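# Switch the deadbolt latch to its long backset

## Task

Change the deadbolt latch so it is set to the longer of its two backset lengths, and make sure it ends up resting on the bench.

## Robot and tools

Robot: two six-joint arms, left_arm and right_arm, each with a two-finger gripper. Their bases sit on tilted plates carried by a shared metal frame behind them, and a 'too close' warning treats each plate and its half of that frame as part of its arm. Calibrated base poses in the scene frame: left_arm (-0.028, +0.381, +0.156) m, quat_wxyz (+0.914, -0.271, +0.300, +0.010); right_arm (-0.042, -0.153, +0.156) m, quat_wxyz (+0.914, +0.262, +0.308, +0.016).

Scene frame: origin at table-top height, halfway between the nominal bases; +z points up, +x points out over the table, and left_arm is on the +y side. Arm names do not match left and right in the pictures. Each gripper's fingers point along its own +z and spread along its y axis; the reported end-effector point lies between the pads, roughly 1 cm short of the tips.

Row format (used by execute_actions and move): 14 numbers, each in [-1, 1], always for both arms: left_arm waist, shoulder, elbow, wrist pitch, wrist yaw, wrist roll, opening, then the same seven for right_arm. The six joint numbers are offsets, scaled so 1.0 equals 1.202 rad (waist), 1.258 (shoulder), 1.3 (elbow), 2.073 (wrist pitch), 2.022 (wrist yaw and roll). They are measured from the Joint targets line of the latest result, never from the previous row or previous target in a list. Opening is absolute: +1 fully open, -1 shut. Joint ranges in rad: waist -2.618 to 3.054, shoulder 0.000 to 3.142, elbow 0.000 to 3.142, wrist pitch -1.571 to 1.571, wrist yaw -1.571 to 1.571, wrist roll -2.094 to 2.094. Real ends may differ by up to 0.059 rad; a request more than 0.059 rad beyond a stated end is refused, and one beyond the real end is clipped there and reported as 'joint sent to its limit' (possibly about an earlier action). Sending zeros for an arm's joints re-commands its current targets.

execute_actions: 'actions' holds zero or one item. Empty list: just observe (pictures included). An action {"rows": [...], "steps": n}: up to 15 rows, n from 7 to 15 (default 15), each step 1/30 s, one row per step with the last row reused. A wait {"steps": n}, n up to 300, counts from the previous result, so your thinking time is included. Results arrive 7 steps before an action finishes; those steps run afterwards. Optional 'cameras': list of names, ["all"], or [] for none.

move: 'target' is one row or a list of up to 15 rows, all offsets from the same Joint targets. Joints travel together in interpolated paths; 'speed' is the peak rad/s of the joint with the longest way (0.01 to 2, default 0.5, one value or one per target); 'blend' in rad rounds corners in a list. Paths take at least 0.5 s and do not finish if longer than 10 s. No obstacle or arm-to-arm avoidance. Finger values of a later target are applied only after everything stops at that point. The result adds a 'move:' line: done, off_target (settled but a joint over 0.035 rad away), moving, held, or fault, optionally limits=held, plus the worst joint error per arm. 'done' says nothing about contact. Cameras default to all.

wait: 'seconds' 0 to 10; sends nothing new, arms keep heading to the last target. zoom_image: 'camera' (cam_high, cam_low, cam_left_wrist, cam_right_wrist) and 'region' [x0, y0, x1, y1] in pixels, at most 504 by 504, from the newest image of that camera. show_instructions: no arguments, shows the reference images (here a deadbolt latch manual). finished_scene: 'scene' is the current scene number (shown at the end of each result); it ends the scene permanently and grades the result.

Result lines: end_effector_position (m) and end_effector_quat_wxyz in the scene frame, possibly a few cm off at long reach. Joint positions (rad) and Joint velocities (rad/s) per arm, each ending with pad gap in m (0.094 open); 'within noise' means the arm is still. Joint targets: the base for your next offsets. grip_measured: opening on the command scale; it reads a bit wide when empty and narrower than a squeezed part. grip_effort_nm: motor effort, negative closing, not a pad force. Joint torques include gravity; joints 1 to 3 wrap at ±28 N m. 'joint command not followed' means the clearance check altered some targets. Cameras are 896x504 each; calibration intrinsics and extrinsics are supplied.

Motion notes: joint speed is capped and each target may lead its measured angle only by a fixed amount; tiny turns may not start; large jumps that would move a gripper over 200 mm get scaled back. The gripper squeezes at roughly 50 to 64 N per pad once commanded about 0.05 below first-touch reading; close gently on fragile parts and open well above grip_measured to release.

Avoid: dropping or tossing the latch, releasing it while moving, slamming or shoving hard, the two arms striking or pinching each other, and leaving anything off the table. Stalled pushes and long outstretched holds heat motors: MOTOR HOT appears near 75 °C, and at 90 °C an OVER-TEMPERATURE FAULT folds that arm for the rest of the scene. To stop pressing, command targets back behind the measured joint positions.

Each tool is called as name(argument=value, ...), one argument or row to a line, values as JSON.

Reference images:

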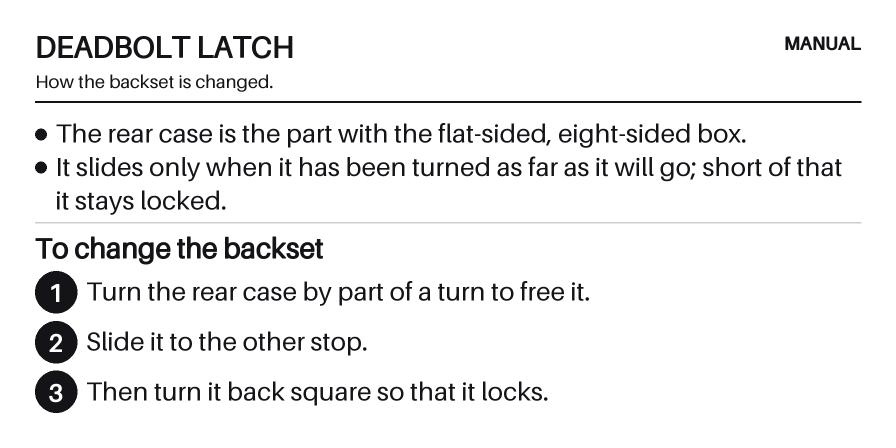

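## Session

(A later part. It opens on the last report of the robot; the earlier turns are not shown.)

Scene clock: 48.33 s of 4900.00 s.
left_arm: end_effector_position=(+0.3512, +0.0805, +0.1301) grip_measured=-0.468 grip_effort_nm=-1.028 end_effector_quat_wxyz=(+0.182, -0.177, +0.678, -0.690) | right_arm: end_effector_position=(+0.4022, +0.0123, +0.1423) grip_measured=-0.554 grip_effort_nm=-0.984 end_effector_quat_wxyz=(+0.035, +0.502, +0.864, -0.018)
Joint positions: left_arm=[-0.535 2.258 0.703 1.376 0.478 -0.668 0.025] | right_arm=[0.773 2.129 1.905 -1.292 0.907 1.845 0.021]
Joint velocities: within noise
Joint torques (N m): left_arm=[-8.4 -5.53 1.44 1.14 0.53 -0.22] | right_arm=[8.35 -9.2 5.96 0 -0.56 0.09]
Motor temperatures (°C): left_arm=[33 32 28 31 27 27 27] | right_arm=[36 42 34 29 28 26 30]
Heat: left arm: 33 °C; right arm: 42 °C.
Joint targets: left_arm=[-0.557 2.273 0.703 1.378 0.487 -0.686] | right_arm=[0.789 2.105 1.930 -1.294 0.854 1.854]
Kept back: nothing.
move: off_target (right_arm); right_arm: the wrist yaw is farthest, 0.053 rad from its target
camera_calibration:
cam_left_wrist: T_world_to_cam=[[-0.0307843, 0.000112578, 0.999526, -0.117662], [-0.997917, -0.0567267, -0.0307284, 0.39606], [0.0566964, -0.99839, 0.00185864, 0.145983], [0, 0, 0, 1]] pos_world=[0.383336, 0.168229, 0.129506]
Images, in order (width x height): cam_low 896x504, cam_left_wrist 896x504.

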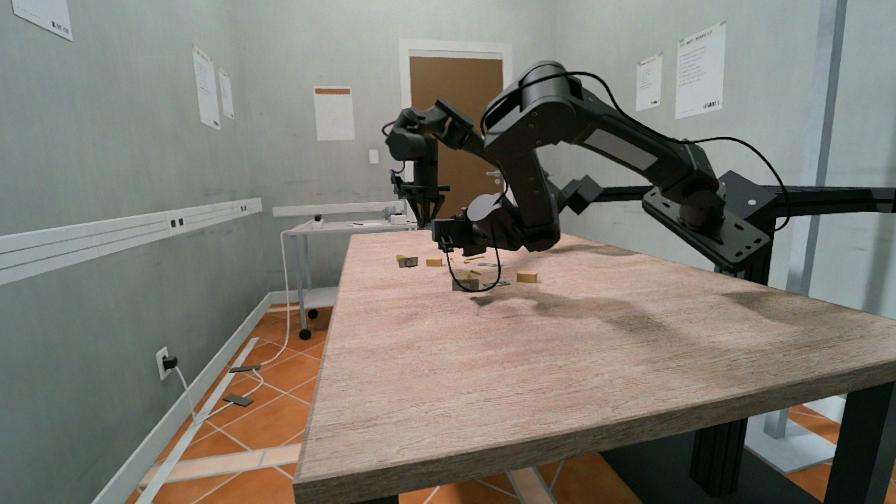

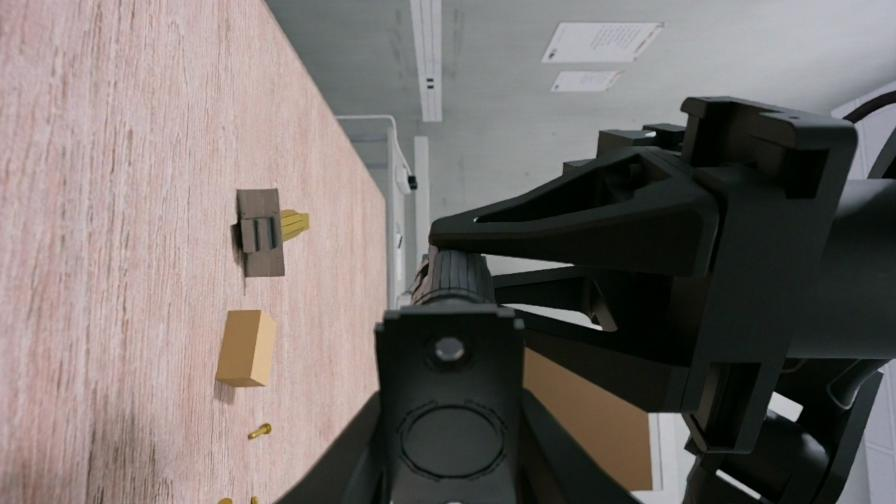

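move(
  target=[
    [0,0,0,0,0,0.005,-0.8,0,0,0,0,0.02,0,-0.8],
    [0,0,0,0,0,0.005,0.0,0,0,0,0,0.02,0,-0.8],
    [0.0383,-0.0644,-0.0585,-0.0068,0.0223,0.005,0.0,0,0,0,0,0.02,0,-0.8],
    [0.125,-0.2146,-0.192,-0.0145,0.074,0.005,0.0,0,0,0,0,0.02,0,-0.8],
  ],
  speed=0.3,
  blend=[0,0,0.03,0],
)

zoom_image(
  camera="cam_left_wrist",
  region=[300, 150, 650, 504],
)

zoom_image(
  camera="cam_low",
  region=[380, 150, 560, 290],
)

Scene clock: 55.40 s of 4900.00 s.
left_arm: end_effector_position=(+0.3275, +0.1480, +0.1396) grip_measured=-0.002 grip_effort_nm=0.129 end_effector_quat_wxyz=(+0.158, -0.186, +0.675, -0.696) | right_arm: end_effector_position=(+0.4018, +0.0127, +0.1423) grip_measured=-0.554 grip_effort_nm=-0.989 end_effector_quat_wxyz=(+0.034, +0.502, +0.864, -0.018)
Joint positions: left_arm=[-0.408 2.026 0.459 1.353 0.616 -0.677 0.047] | right_arm=[0.773 2.129 1.905 -1.292 0.904 1.846 0.021]
Joint velocities: within noise
Joint torques (N m): left_arm=[-4.92 -7.8 0.4 1.08 0.64 0.01] | right_arm=[8.39 -9.17 5.96 0 -0.06 0.09]
Motor temperatures (°C): left_arm=[33 33 28 31 27 27 27] | right_arm=[36 43 34 29 28 26 30]
Heat: left arm: 33 °C; right arm: 43 °C.
Joint targets: left_arm=[-0.407 2.003 0.454 1.347 0.637 -0.676] | right_arm=[0.789 2.105 1.930 -1.294 0.895 1.854]
Kept back: nothing.
move: done
camera_calibration:
cam_left_wrist: T_world_to_cam=[[0.0115807, 0.0235235, 0.999656, -0.145195], [-0.999306, -0.0351345, 0.0124035, 0.367759], [0.0354142, -0.999106, 0.0231003, 0.218778], [0, 0, 0, 1]] pos_world=[0.361437, 0.234919, 0.13553]
cam_right_wrist: T_world_to_cam=[[-0.87277, -0.487998, -0.0114398, 0.360908], [-0.459492, 0.813427, 0.356656, 0.161996], [-0.164742, 0.316535, -0.934166, 0.283571], [0, 0, 0, 1]] pos_world=[0.436142, -0.0454094, 0.211255]

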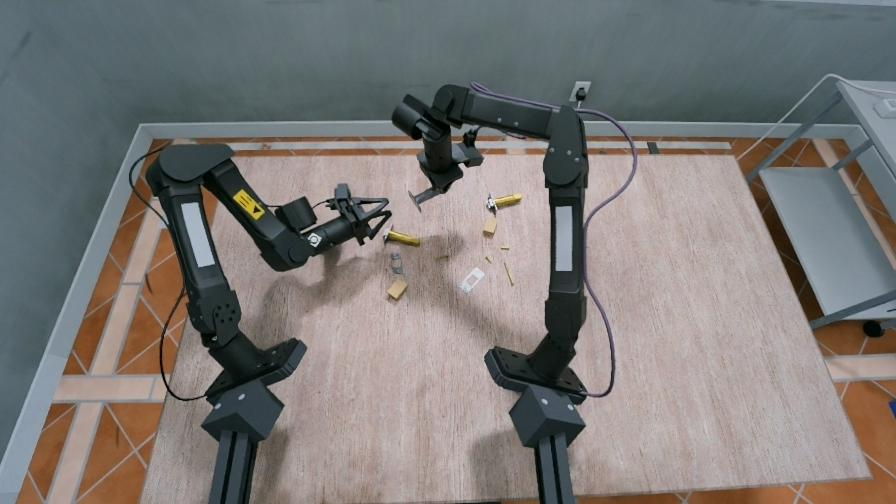

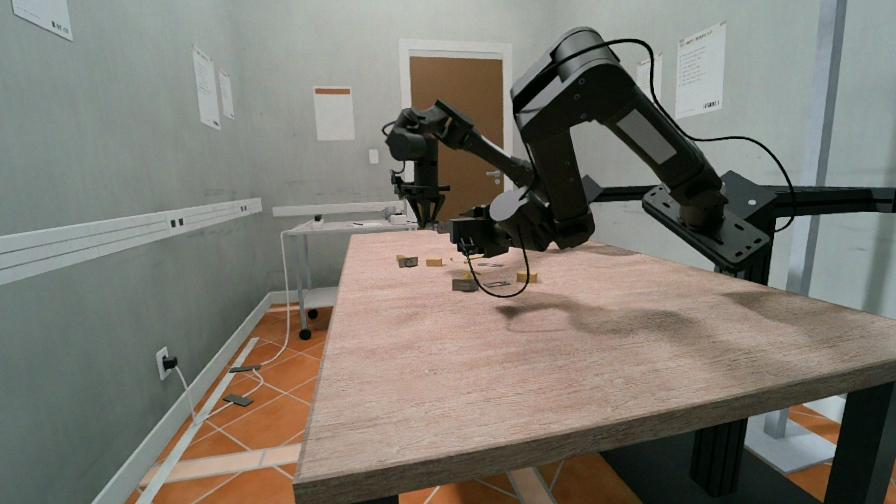

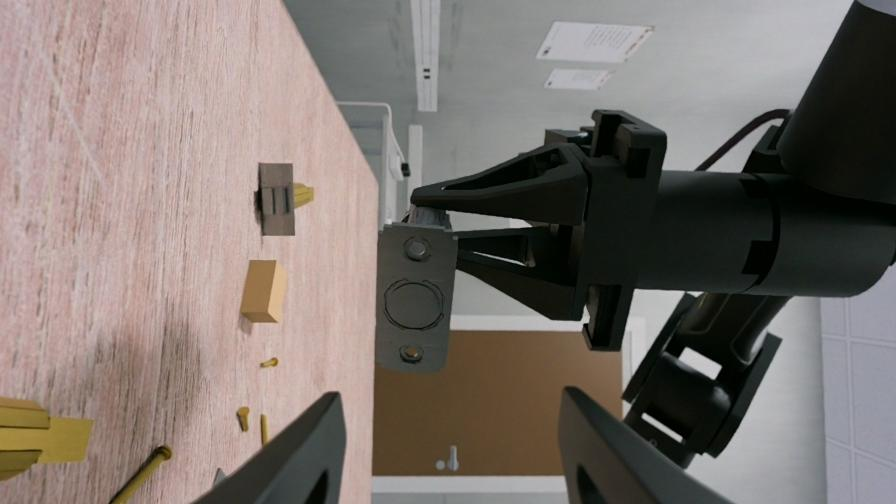

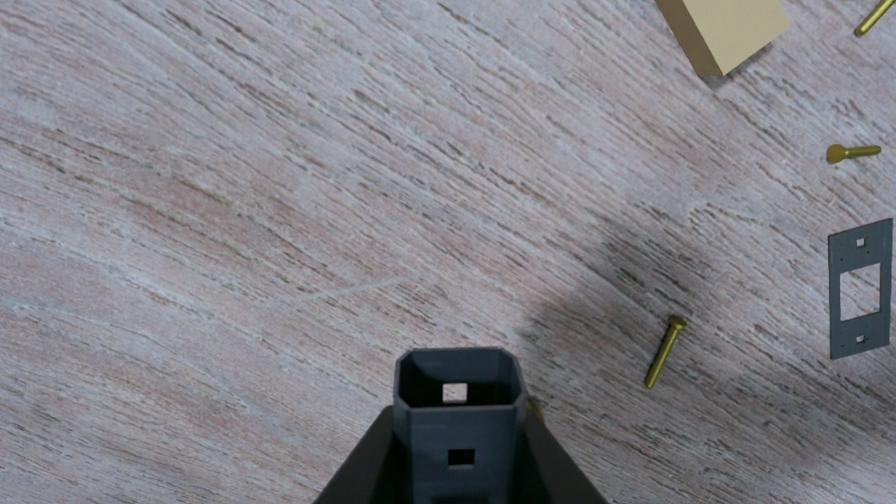

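Scaled by 1.424 from the camera's 896x504 image, which has a finer 1280x720 frame.

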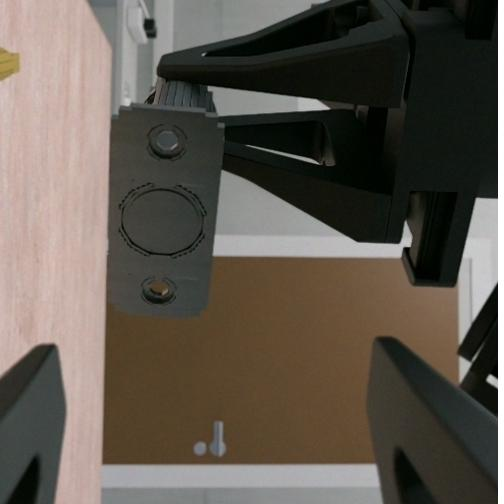

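Scaled by 2.800 from the camera's 896x504 image, which has a finer 1280x720 frame.

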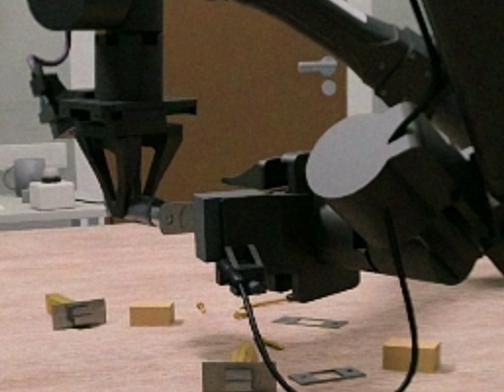

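move(
  target=[0,0,0,0,0,0,0.0,-0.1614,0.0445,-0.1323,0.1954,-0.0163,-0.1578,-0.8],
  speed=0.35,
  cameras=["cam_low","cam_left_wrist","cam_right_wrist","cam_high"],
)

zoom_image(
  camera="cam_low",
  region=[380, 200, 520, 300],
)

Scene clock: 59.53 s of 4900.00 s.
left_arm: end_effector_position=(+0.3273, +0.1478, +0.1396) grip_measured=-0.002 grip_effort_nm=0.125 end_effector_quat_wxyz=(+0.157, -0.186, +0.675, -0.696) | right_arm: end_effector_position=(+0.4250, +0.0007, +0.0549) grip_measured=-0.554 grip_effort_nm=-0.989 end_effector_quat_wxyz=(+0.034, +0.501, +0.864, -0.016)
Joint positions: left_arm=[-0.408 2.026 0.459 1.352 0.617 -0.677 0.047] | right_arm=[0.585 2.15 1.768 -0.9 0.871 1.546 0.021]
Joint velocities: within noise
Joint torques (N m): left_arm=[-4.94 -7.83 0.5 1.02 0.64 0.01] | right_arm=[7.92 -7.34 2.82 0.18 -0.08 -0.12]
Motor temperatures (°C): left_arm=[33 33 28 31 27 27 27] | right_arm=[36 43 34 29 28 26 30]
Heat: left arm: 33 °C; right arm: 43 °C.
Joint targets: left_arm=[-0.407 2.003 0.454 1.347 0.637 -0.676] | right_arm=[0.596 2.161 1.757 -0.889 0.861 1.535]
Kept back: nothing.
move: done
camera_calibration:
cam_left_wrist: T_world_to_cam=[[0.0117158, 0.0241976, 0.999639, -0.145398], [-0.999345, -0.0339406, 0.0125339, 0.367348], [0.0342316, -0.999131, 0.0237841, 0.218962], [0, 0, 0, 1]] pos_world=[0.361316, 0.234758, 0.135534]
cam_right_wrist: T_world_to_cam=[[-0.872074, -0.489154, -0.0146539, 0.374189], [-0.46146, 0.811994, 0.357379, 0.21436], [-0.162915, 0.318424, -0.933844, 0.208781], [0, 0, 0, 1]] pos_world=[0.459253, -0.0575035, 0.123844]

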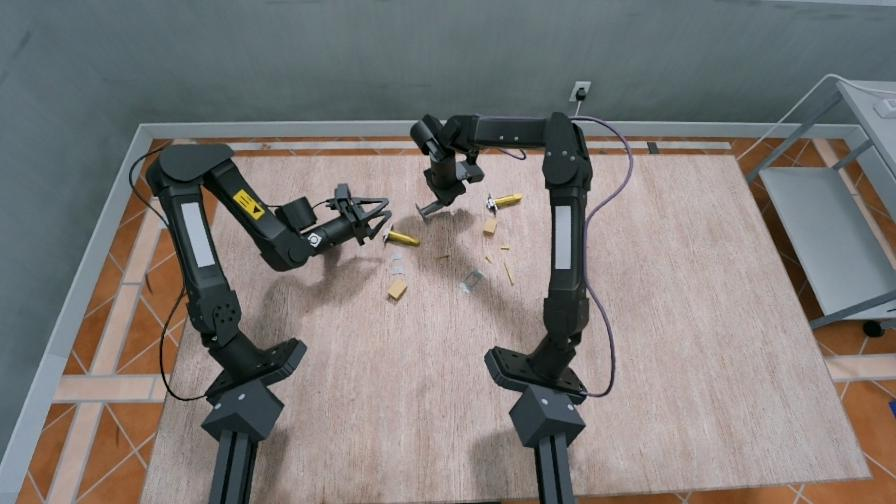

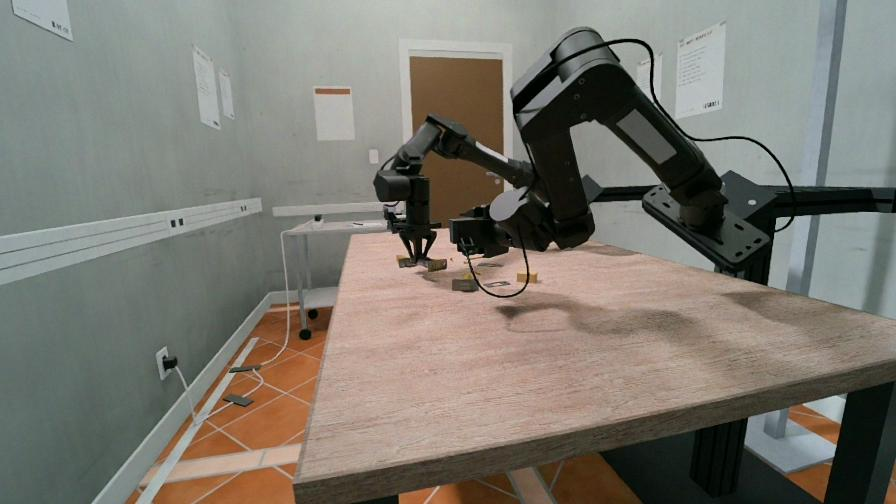

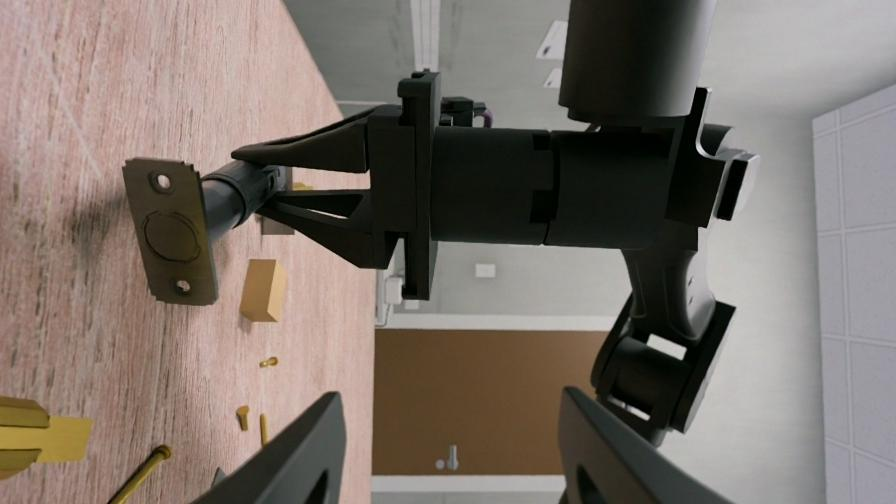

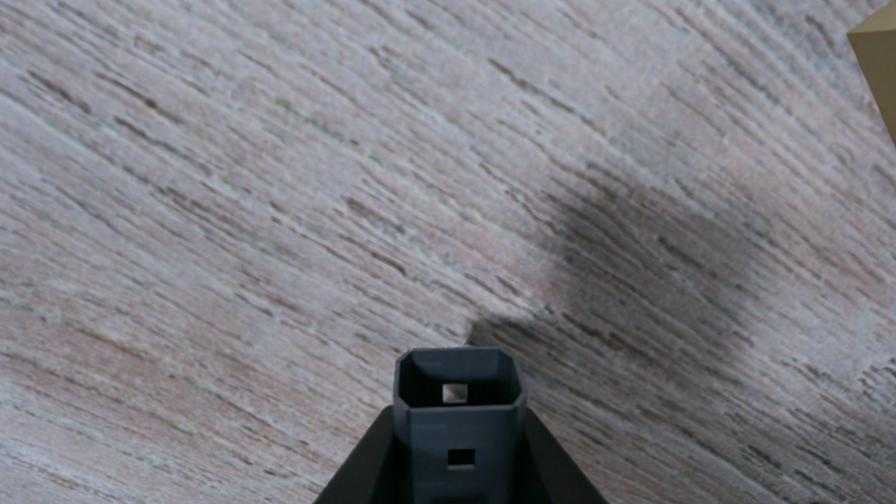

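Scaled by 3.600 from the camera's 896x504 image, which has a finer 1280x720 frame.

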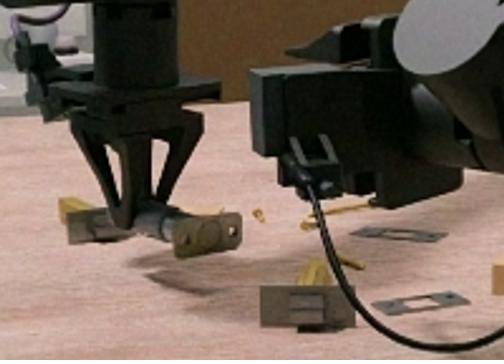

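move(
  target=[0,0,0,0,0,0,0.0,-0.0354,0.025,-0.0173,0.0459,-0.0064,-0.0282,-0.8],
  speed=0.1,
  cameras=["cam_low","cam_left_wrist"],
)

zoom_image(
  camera="cam_low",
  region=[380, 200, 520, 300],
)

zoom_image(
  camera="cam_left_wrist",
  region=[30, 50, 350, 370],
)

Scene clock: 61.37 s of 4900.00 s.
left_arm: end_effector_position=(+0.3273, +0.1478, +0.1396) grip_measured=-0.002 grip_effort_nm=0.129 end_effector_quat_wxyz=(+0.157, -0.186, +0.675, -0.696) | right_arm: end_effector_position=(+0.4276, +0.0020, +0.0313) grip_measured=-0.554 grip_effort_nm=-0.984 end_effector_quat_wxyz=(+0.034, +0.502, +0.864, -0.015)
Joint positions: left_arm=[-0.408 2.026 0.459 1.352 0.617 -0.677 0.047] | right_arm=[0.546 2.177 1.747 -0.805 0.859 1.489 0.021]
Joint velocities: within noise
Joint torques (N m): left_arm=[-4.96 -7.79 0.44 1.03 0.65 0.01] | right_arm=[7.64 -7.25 2.63 0.2 -0.08 -0.11]
Motor temperatures (°C): left_arm=[33 33 27 31 27 27 27] | right_arm=[36 42 34 29 28 26 30]
Heat: left arm: 33 °C; right arm: 42 °C.
Joint targets: left_arm=[-0.407 2.003 0.454 1.348 0.637 -0.676] | right_arm=[0.553 2.192 1.735 -0.794 0.849 1.478]
Kept back: nothing.
move: done
camera_calibration:
cam_left_wrist: T_world_to_cam=[[0.0120522, 0.0243772, 0.99963, -0.145534], [-0.999341, -0.033931, 0.0128762, 0.367298], [0.0342324, -0.999127, 0.0239522, 0.218937], [0, 0, 0, 1]] pos_world=[0.361315, 0.234757, 0.135507]
Images, in order (width x height): cam_low 896x504, cam_left_wrist 896x504.

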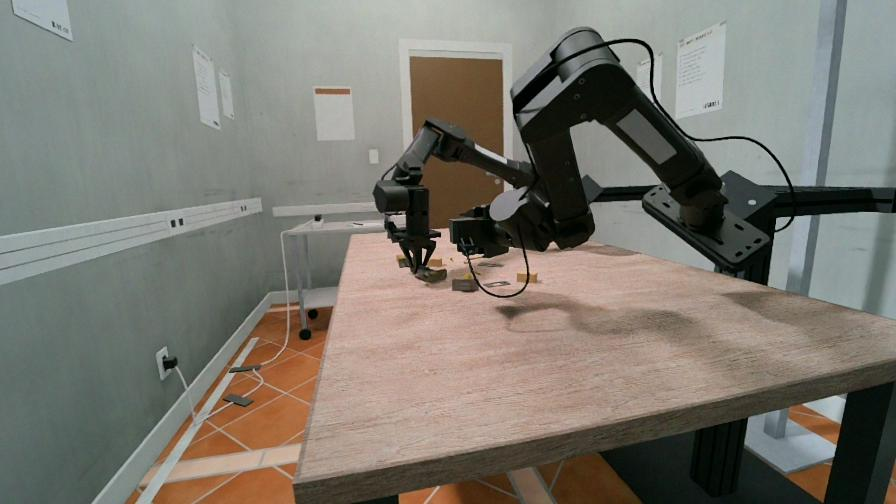

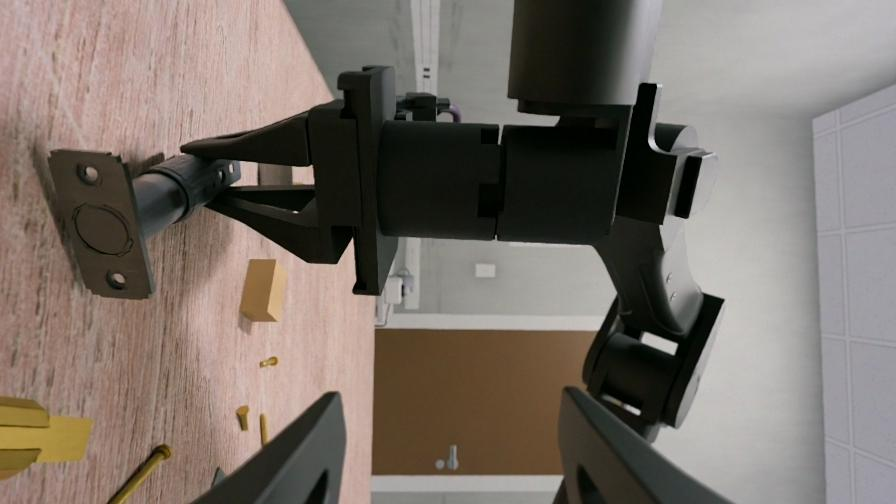

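Scaled by 3.600 from the camera's 896x504 image, which has a finer 1280x720 frame.

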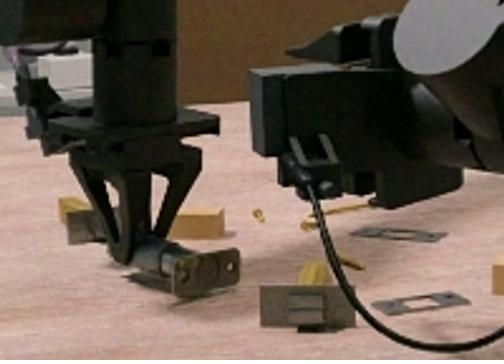

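Scaled by 1.575 from the camera's 896x504 image, which has a finer 1280x720 frame.

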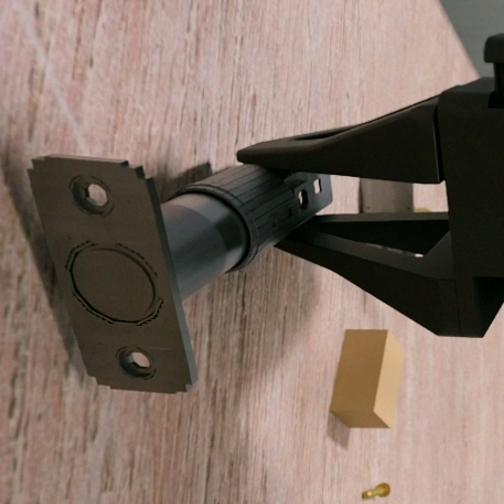

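move(
  target=[0,0,0,0,0,0,0.0,-0.0097,0.0075,-0.005,0.0126,-0.0018,-0.0078,-0.75],
  speed=0.06,
  cameras=["cam_low","cam_left_wrist"],
)

zoom_image(
  camera="cam_low",
  region=[390, 230, 470, 290],
)

zoom_image(
  camera="cam_left_wrist",
  region=[30, 50, 350, 370],
)

Scene clock: 62.63 s of 4900.00 s.
left_arm: end_effector_position=(+0.3273, +0.1478, +0.1396) grip_measured=-0.002 grip_effort_nm=0.125 end_effector_quat_wxyz=(+0.157, -0.186, +0.675, -0.696) | right_arm: end_effector_position=(+0.4295, +0.0029, +0.0267) grip_measured=-0.554 grip_effort_nm=-0.984 end_effector_quat_wxyz=(+0.034, +0.502, +0.864, -0.012)
Joint positions: left_arm=[-0.408 2.026 0.459 1.352 0.617 -0.677 0.047] | right_arm=[0.538 2.184 1.747 -0.783 0.852 1.473 0.021]
Joint velocities: within noise
Joint torques (N m): left_arm=[-5 -7.86 0.51 1.02 0.66 0.02] | right_arm=[7.43 -7.08 2.09 0.25 -0.04 -0.11]
Motor temperatures (°C): left_arm=[33 33 27 31 27 27 27] | right_arm=[36 42 34 29 28 26 30]
Heat: left arm: 33 °C; right arm: 42 °C.
Joint targets: left_arm=[-0.407 2.003 0.454 1.348 0.637 -0.676] | right_arm=[0.541 2.202 1.729 -0.768 0.845 1.462]
Kept back: nothing.
move: done
camera_calibration:
cam_left_wrist: T_world_to_cam=[[0.0120522, 0.0243772, 0.99963, -0.145534], [-0.999341, -0.033931, 0.0128762, 0.367298], [0.0342324, -0.999127, 0.0239522, 0.218937], [0, 0, 0, 1]] pos_world=[0.361315, 0.234757, 0.135507]
Images, in order (width x height): cam_low 896x504, cam_left_wrist 896x504.

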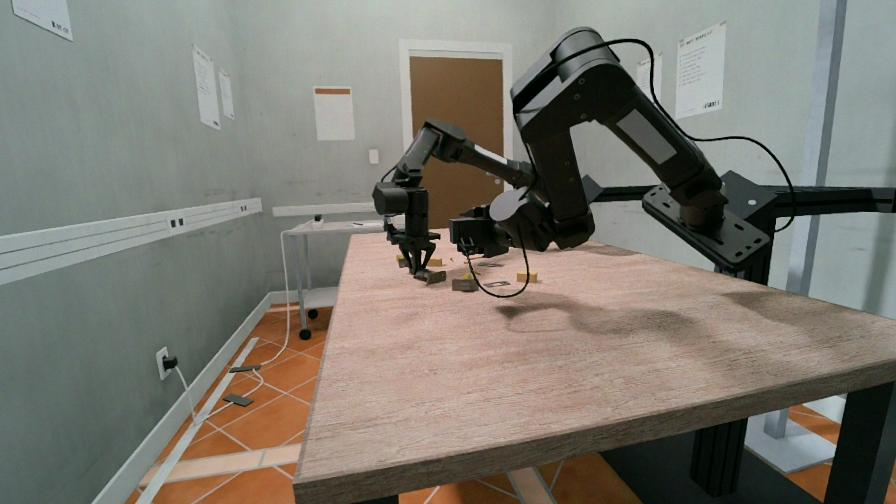

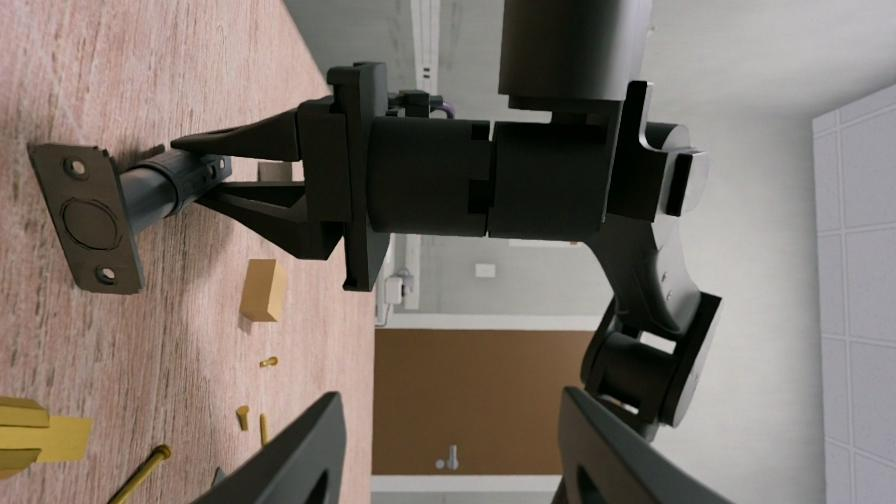

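Scaled by 6.300 from the camera's 896x504 image, which has a finer 1280x720 frame.

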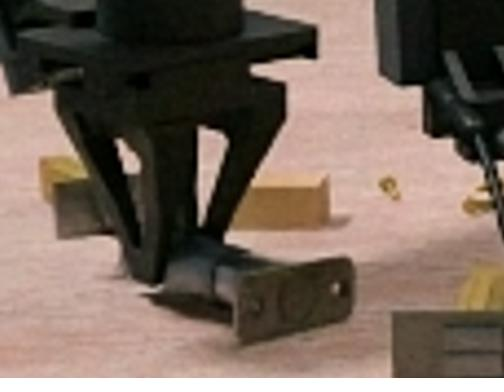

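Scaled by 1.575 from the camera's 896x504 image, which has a finer 1280x720 frame.

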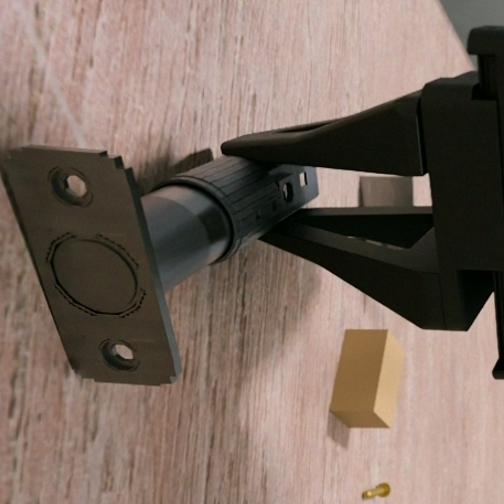

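move(
  target=[0,0,0,0,0,0,0.0,-0.0075,0.0062,-0.004,0.009,-0.0013,-0.005,-0.62],
  speed=0.06,
  cameras=["cam_low"],
)

zoom_image(
  camera="cam_low",
  region=[390, 230, 470, 290],
)

Scene clock: 63.70 s of 4900.00 s.
left_arm: end_effector_position=(+0.3272, +0.1478, +0.1396) grip_measured=-0.002 grip_effort_nm=0.125 end_effector_quat_wxyz=(+0.157, -0.186, +0.675, -0.696) | right_arm: end_effector_position=(+0.4291, +0.0041, +0.0245) grip_measured=-0.554 grip_effort_nm=-0.989 end_effector_quat_wxyz=(+0.033, +0.501, +0.865, -0.009)
Joint positions: left_arm=[-0.408 2.026 0.459 1.352 0.617 -0.677 0.047] | right_arm=[0.535 2.184 1.74 -0.767 0.845 1.462 0.021]
Joint velocities: within noise
Joint torques (N m): left_arm=[-4.94 -7.83 0.43 1.01 0.66 0.02] | right_arm=[6.98 -6.49 2.25 0.27 0 -0.1]
Motor temperatures (°C): left_arm=[32 33 27 31 27 27 27] | right_arm=[36 42 34 29 28 26 30]
Heat: left arm: 33 °C; right arm: 42 °C.
Joint targets: left_arm=[-0.407 2.003 0.454 1.347 0.637 -0.676] | right_arm=[0.532 2.209 1.723 -0.749 0.842 1.452]
Kept back: nothing.
move: done
Images, in order (width x height): cam_low 896x504.

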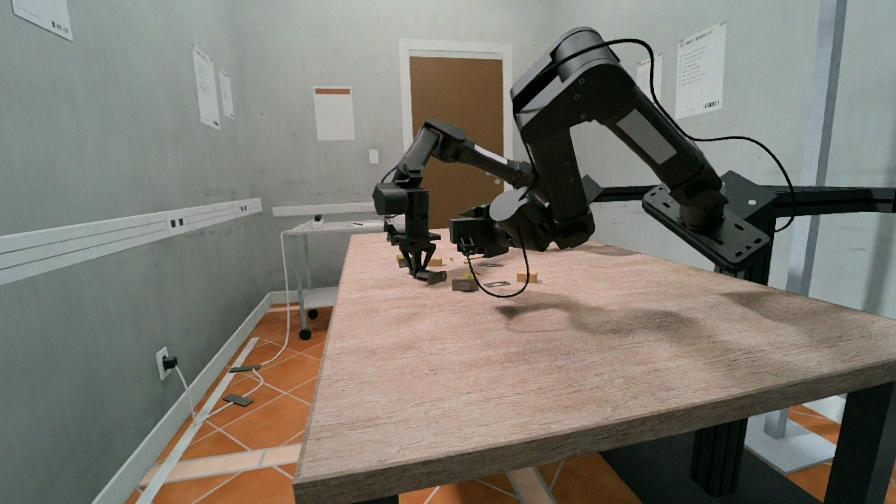

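Scaled by 6.300 from the camera's 896x504 image, which has a finer 1280x720 frame.

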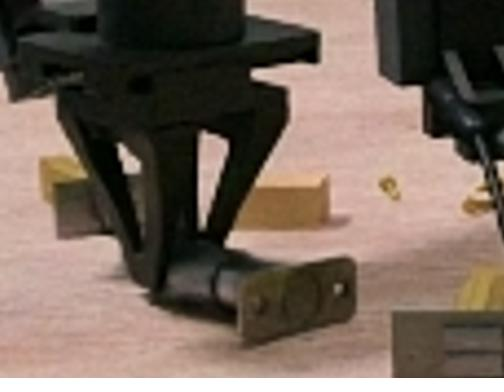

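execute_actions(
  actions=[
    {"rows":[[0,0,0,0,0,0,0.0,0.003,-0.008,0.004,-0.004,0,0.002,-0.62]],"steps":10},
  ],
)

execute_actions(
  actions=[
    {"rows":[[0,0,0,0,0,0,0.0,0,0,0,0,0,0,-0.56],[0,0,0,0,0,0,0.0,0,0,0,0,0,0,-0.55],[0,0,0,0,0,0,0.0,0,0,0,0,0,0,-0.54],[0,0,0,0,0,0,0.0,0,0,0,0,0,0,-0.53],[0,0,0,0,0,0,0.0,0,0,0,0,0,0,-0.52],[0,0,0,0,0,0,0.0,0,0,0,0,0,0,-0.51],[0,0,0,0,0,0,0.0,0,0,0,0,0,0,-0.49],[0,0,0,0,0,0,0.0,0,0,0,0,0,0,-0.47],[0,0,0,0,0,0,0.0,0,0,0,0,0,0,-0.44],[0,0,0,0,0,0,0.0,0,0,0,0,0,0,-0.4],[0,0,0,0,0,0,0.0,0,0,0,0,0,0,-0.35],[0,0,0,0,0,0,0.0,0,0,0,0,0,0,-0.3],[0,0,0,0,0,0,0.0,0,0,0,0,0,0,-0.2],[0,0,0,0,0,0,0.0,0,0,0,0,0,0,-0.1],[0,0,0,0,0,0,0.0,0,0,0,0,0,0,0.0]],"steps":15},
  ],
)

wait(
  seconds=0.4,
  cameras=["cam_right_wrist","cam_left_wrist"],
)

Scene clock: 64.37 s of 4900.00 s.
left_arm: end_effector_position=(+0.3272, +0.1478, +0.1396) grip_measured=-0.002 grip_effort_nm=0.125 end_effector_quat_wxyz=(+0.157, -0.186, +0.675, -0.696) | right_arm: end_effector_position=(+0.4291, +0.0042, +0.0245) grip_measured=-0.554 grip_effort_nm=-0.984 end_effector_quat_wxyz=(+0.033, +0.501, +0.865, -0.009)
Joint positions: left_arm=[-0.408 2.026 0.459 1.352 0.617 -0.677 0.047] | right_arm=[0.535 2.184 1.74 -0.767 0.845 1.461 0.021]
Joint velocities: within noise
Joint torques (N m): left_arm=[-4.98 -7.88 0.54 1.03 0.67 0] | right_arm=[7.27 -7.23 2.67 0.19 0 -0.05]
Motor temperatures (°C): left_arm=[32 33 27 31 27 27 27] | right_arm=[36 42 34 29 28 26 30]
Heat: left arm: 33 °C; right arm: 42 °C.
Joint targets: left_arm=[-0.407 2.003 0.454 1.347 0.637 -0.676] | right_arm=[0.536 2.199 1.728 -0.758 0.842 1.456]
Steps of this call (1-17: nothing new was sent; 18-20: this action's first 3). Readings (joint positions of left_arm | right_arm):
18: [-0.408 2.026 0.459 1.352 0.617 -0.677] | [0.535 2.184 1.740 -0.767 0.845 1.461]
19: [-0.408 2.026 0.459 1.352 0.617 -0.677] | [0.535 2.184 1.740 -0.767 0.845 1.461]
20: the state above

Scene clock: 64.87 s of 4900.00 s.
left_arm: end_effector_position=(+0.3272, +0.1478, +0.1396) grip_measured=-0.002 grip_effort_nm=0.129 end_effector_quat_wxyz=(+0.157, -0.186, +0.675, -0.696) | right_arm: end_effector_position=(+0.4291, +0.0042, +0.0245) grip_measured=-0.484 grip_effort_nm=0.110 end_effector_quat_wxyz=(+0.033, +0.501, +0.865, -0.009)
Joint positions: left_arm=[-0.408 2.026 0.459 1.352 0.617 -0.677 0.047] | right_arm=[0.535 2.184 1.74 -0.767 0.845 1.461 0.024]
Joint velocities: left_arm=[within noise] | right_arm=[-0.017 0.007 -0.007 -0.037 -0.022 -0.037 0.027]
Joint torques (N m): left_arm=[-4.89 -7.82 0.46 1.05 0.65 0.03] | right_arm=[7.27 -7.25 2.66 0.19 0 -0.05]
Motor temperatures (°C): left_arm=[32 33 27 31 27 27 27] | right_arm=[36 42 34 29 28 26 30]
Heat: left arm: 33 °C; right arm: 42 °C.
Joint targets: left_arm=[-0.407 2.003 0.454 1.347 0.637 -0.676] | right_arm=[0.536 2.199 1.728 -0.758 0.842 1.456]
Steps of this call (1-7: your previous action's last 7; 8-15: this action's first 8). Readings (joint positions of left_arm | right_arm):
8: [-0.408 2.026 0.459 1.352 0.617 -0.677] | [0.535 2.184 1.740 -0.767 0.845 1.461]
9: [-0.408 2.026 0.459 1.352 0.617 -0.677] | [0.535 2.184 1.740 -0.767 0.845 1.461]
11: [-0.408 2.026 0.459 1.352 0.617 -0.677] | [0.535 2.184 1.740 -0.767 0.845 1.461]
15: the state above

Scene clock: 65.50 s of 4900.00 s.
left_arm: end_effector_position=(+0.3272, +0.1478, +0.1396) grip_measured=-0.002 grip_effort_nm=0.129 end_effector_quat_wxyz=(+0.157, -0.186, +0.675, -0.696) | right_arm: end_effector_position=(+0.4291, +0.0042, +0.0245) grip_measured=-0.002 grip_effort_nm=0.154 end_effector_quat_wxyz=(+0.033, +0.501, +0.865, -0.009)
Joint positions: left_arm=[-0.408 2.026 0.459 1.352 0.617 -0.677 0.047] | right_arm=[0.535 2.184 1.74 -0.767 0.845 1.461 0.047]
Joint velocities: within noise
Joint torques (N m): left_arm=[-4.96 -7.82 0.51 1.03 0.66 0.01] | right_arm=[7.23 -7.24 2.69 0.19 0 -0.05]
Motor temperatures (°C): left_arm=[32 33 27 31 27 27 27] | right_arm=[36 41 34 29 28 26 30]
Heat: left arm: 33 °C; right arm: 41 °C.
Joint targets: left_arm=[-0.407 2.003 0.454 1.347 0.637 -0.676] | right_arm=[0.536 2.199 1.728 -0.758 0.842 1.456]
Steps of this call (1-7: your previous action's last 7; 8-15: toward your last target; 16-19: nothing new was sent). Readings (joint positions of left_arm | right_arm):
1: [-0.408 2.026 0.459 1.352 0.617 -0.677] | [0.535 2.184 1.740 -0.767 0.845 1.461]
2: [-0.408 2.026 0.459 1.352 0.617 -0.677] | [0.535 2.184 1.740 -0.767 0.845 1.461]
4: [-0.408 2.026 0.459 1.352 0.617 -0.677] | [0.535 2.184 1.740 -0.767 0.845 1.461]
8: [-0.408 2.026 0.459 1.352 0.617 -0.677] | [0.535 2.184 1.740 -0.767 0.845 1.461]
19: the state above
All arms were judged still, so your last target was given up. Each gripper or tool keeps its last command.
camera_calibration:
cam_left_wrist: T_world_to_cam=[[0.0123352, 0.0243139, 0.999628, -0.145567], [-0.999346, -0.0336766, 0.0131509, 0.367165], [0.0339838, -0.999137, 0.0238826, 0.219001], [0, 0, 0, 1]] pos_world=[0.361278, 0.234716, 0.135454]
cam_right_wrist: T_world_to_cam=[[-0.87102, -0.490589, -0.0254314, 0.378849], [-0.464721, 0.806101, 0.366382, 0.225513], [-0.159243, 0.330945, -0.930117, 0.178211], [0, 0, 0, 1]] pos_world=[0.463164, -0.0549051, 0.0927682]
Images, in order (width x height): cam_left_wrist 896x504, cam_right_wrist 896x504.

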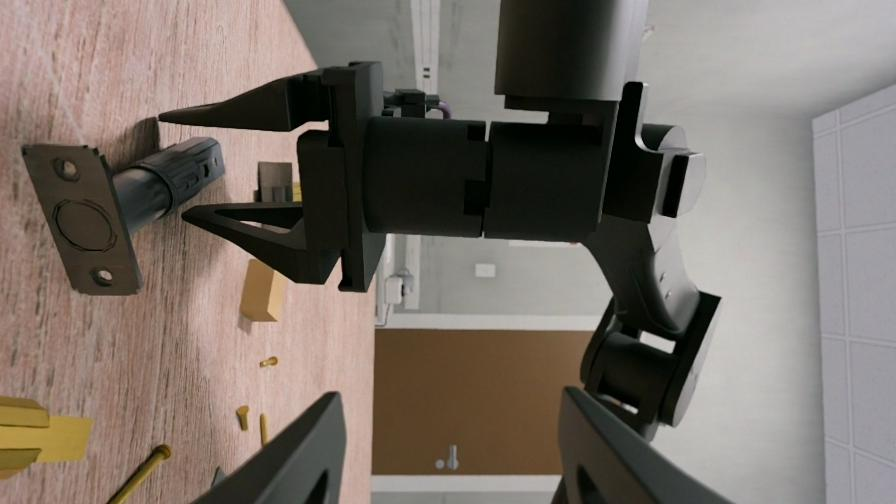

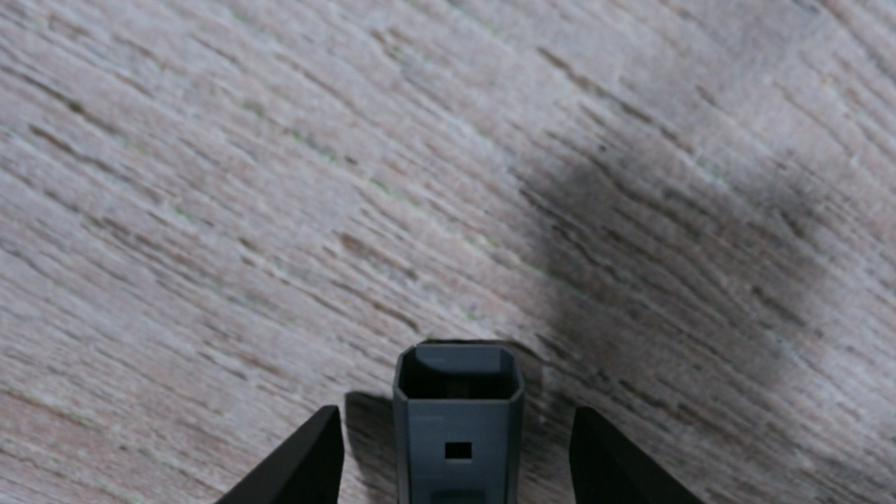

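Raise and inspect.

move(
  target=[
    [0,0,0,0,0,0,0.0,0.045,-0.03,0.037,-0.0695,0.0094,0.0396,0.1],
    [0,0,0,0,0,0,0.0,0.19,-0.07,0.17,-0.25,0,0.18,0.1],
  ],
  speed=[0.2,0.5],
  blend=[0.05,0],
)

zoom_image(
  camera="cam_right_wrist",
  region=[330, 250, 600, 504],
)

zoom_image(
  camera="cam_left_wrist",
  region=[0, 50, 300, 350],
)

Scene clock: 68.00 s of 4900.00 s.
left_arm: end_effector_position=(+0.3272, +0.1478, +0.1396) grip_measured=-0.002 grip_effort_nm=0.120 end_effector_quat_wxyz=(+0.157, -0.186, +0.675, -0.696) | right_arm: end_effector_position=(+0.4081, +0.0164, +0.1350) grip_measured=+0.098 grip_effort_nm=0.149 end_effector_quat_wxyz=(+0.008, +0.513, +0.858, -0.005)
Joint positions: left_arm=[-0.408 2.026 0.459 1.352 0.617 -0.677 0.047] | right_arm=[0.742 2.134 1.93 -1.257 0.845 1.809 0.052]
Joint velocities: within noise
Joint torques (N m): left_arm=[-4.94 -7.88 0.44 1.03 0.63 0.02] | right_arm=[8.88 -9.26 5.6 -0.14 -0.03 0.12]
Motor temperatures (°C): left_arm=[32 33 27 31 27 27 27] | right_arm=[36 42 34 29 28 26 30]
Heat: left arm: 33 °C; right arm: 42 °C.
Joint targets: left_arm=[-0.407 2.003 0.454 1.347 0.637 -0.676] | right_arm=[0.764 2.111 1.949 -1.276 0.842 1.820]
Kept back: nothing.
move: done
camera_calibration:
cam_left_wrist: T_world_to_cam=[[0.0123352, 0.0243139, 0.999628, -0.145567], [-0.999346, -0.0336766, 0.0131509, 0.367165], [0.0339838, -0.999137, 0.0238826, 0.219001], [0, 0, 0, 1]] pos_world=[0.361278, 0.234716, 0.135454]
cam_right_wrist: T_world_to_cam=[[-0.885013, -0.465485, -0.00873791, 0.372415], [-0.427771, 0.805614, 0.409876, 0.144483], [-0.183751, 0.366483, -0.9121, 0.28059], [0, 0, 0, 1]] pos_world=[0.442956, -0.0458759, 0.19996]

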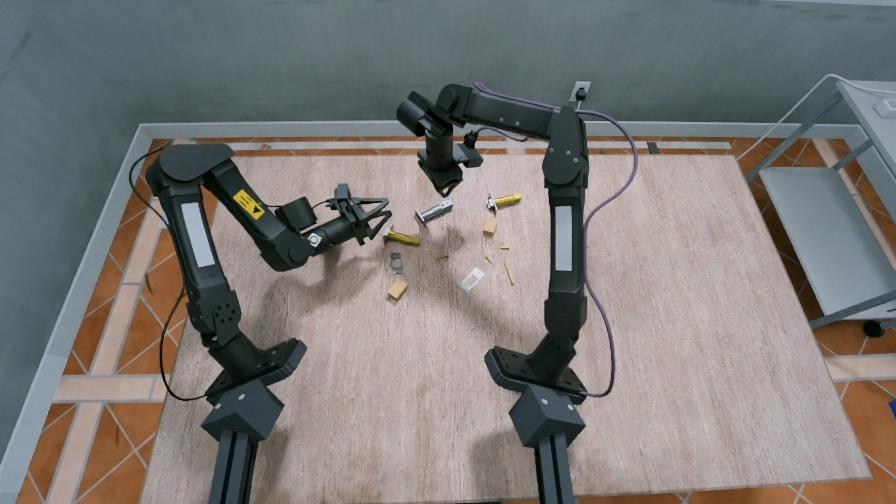

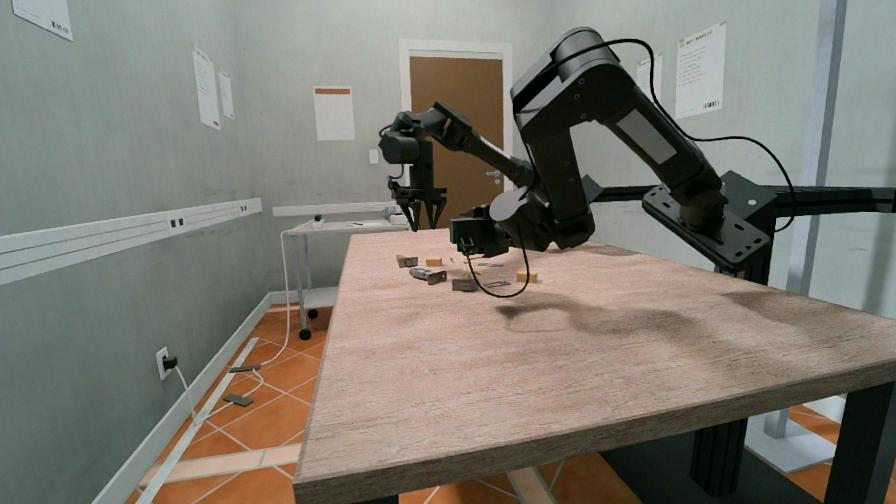

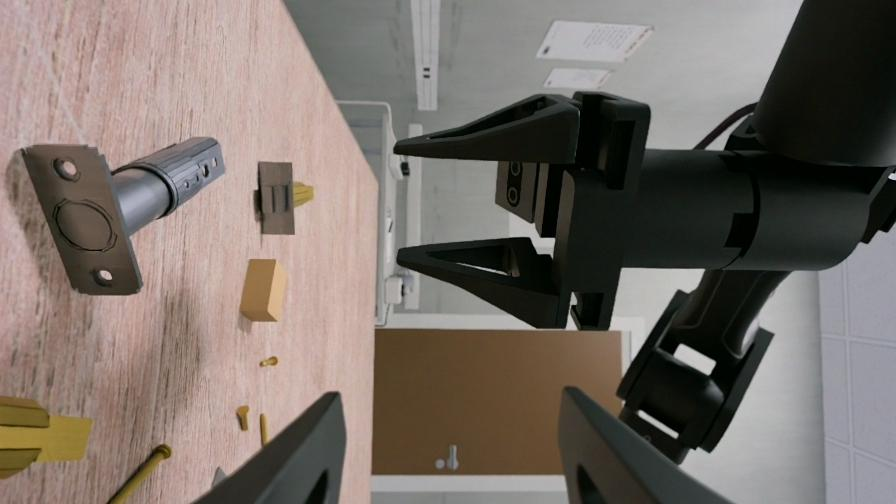

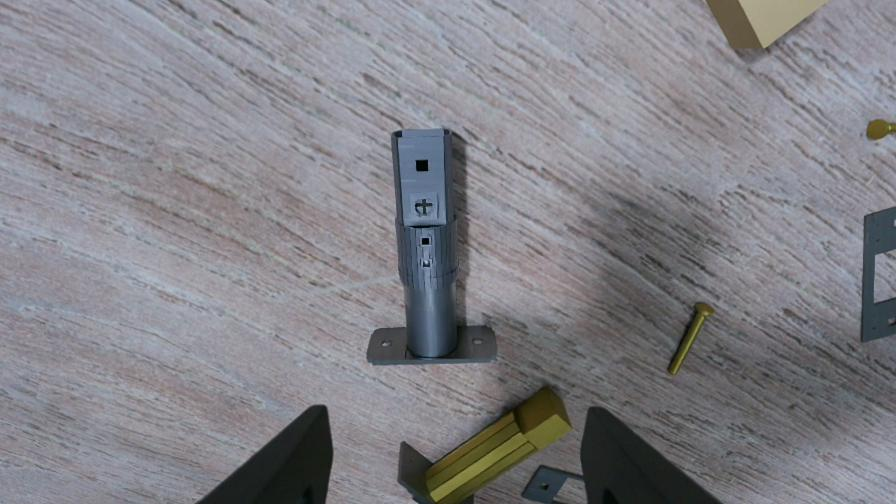

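Scaled by 1.867 from the camera's 896x504 image, which has a finer 1280x720 frame.

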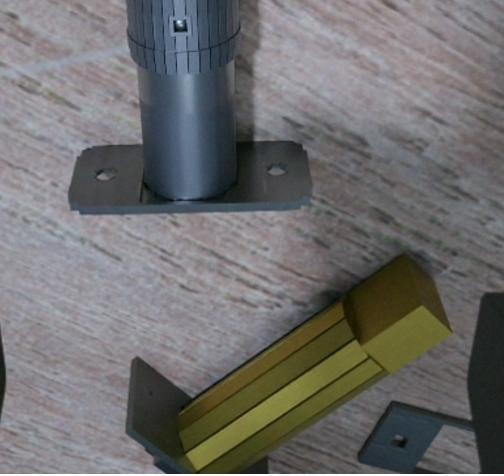

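Scaled by 1.680 from the camera's 896x504 image, which has a finer 1280x720 frame.

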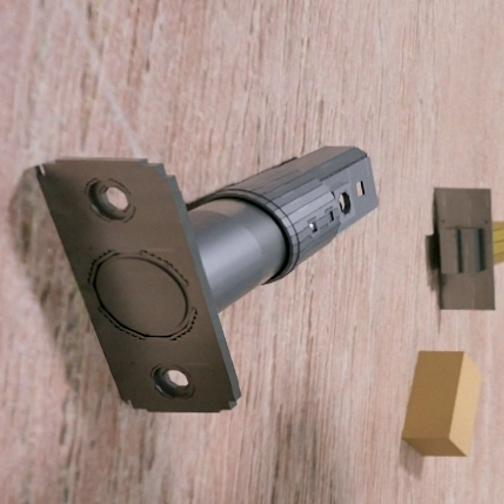

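zoom_image(
  camera="cam_right_wrist",
  region=[340, 110, 520, 380],
)

Scaled by 1.867 from the camera's 896x504 image, which has a finer 1280x720 frame.

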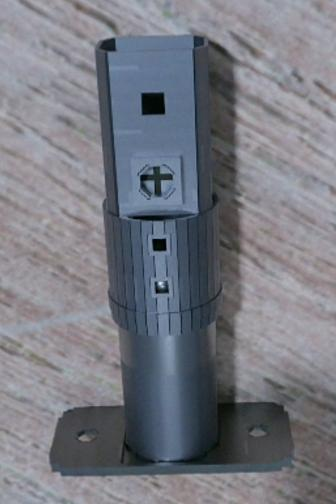

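finished_scene(
  scene=2,
)

The scene is finished: the task was done.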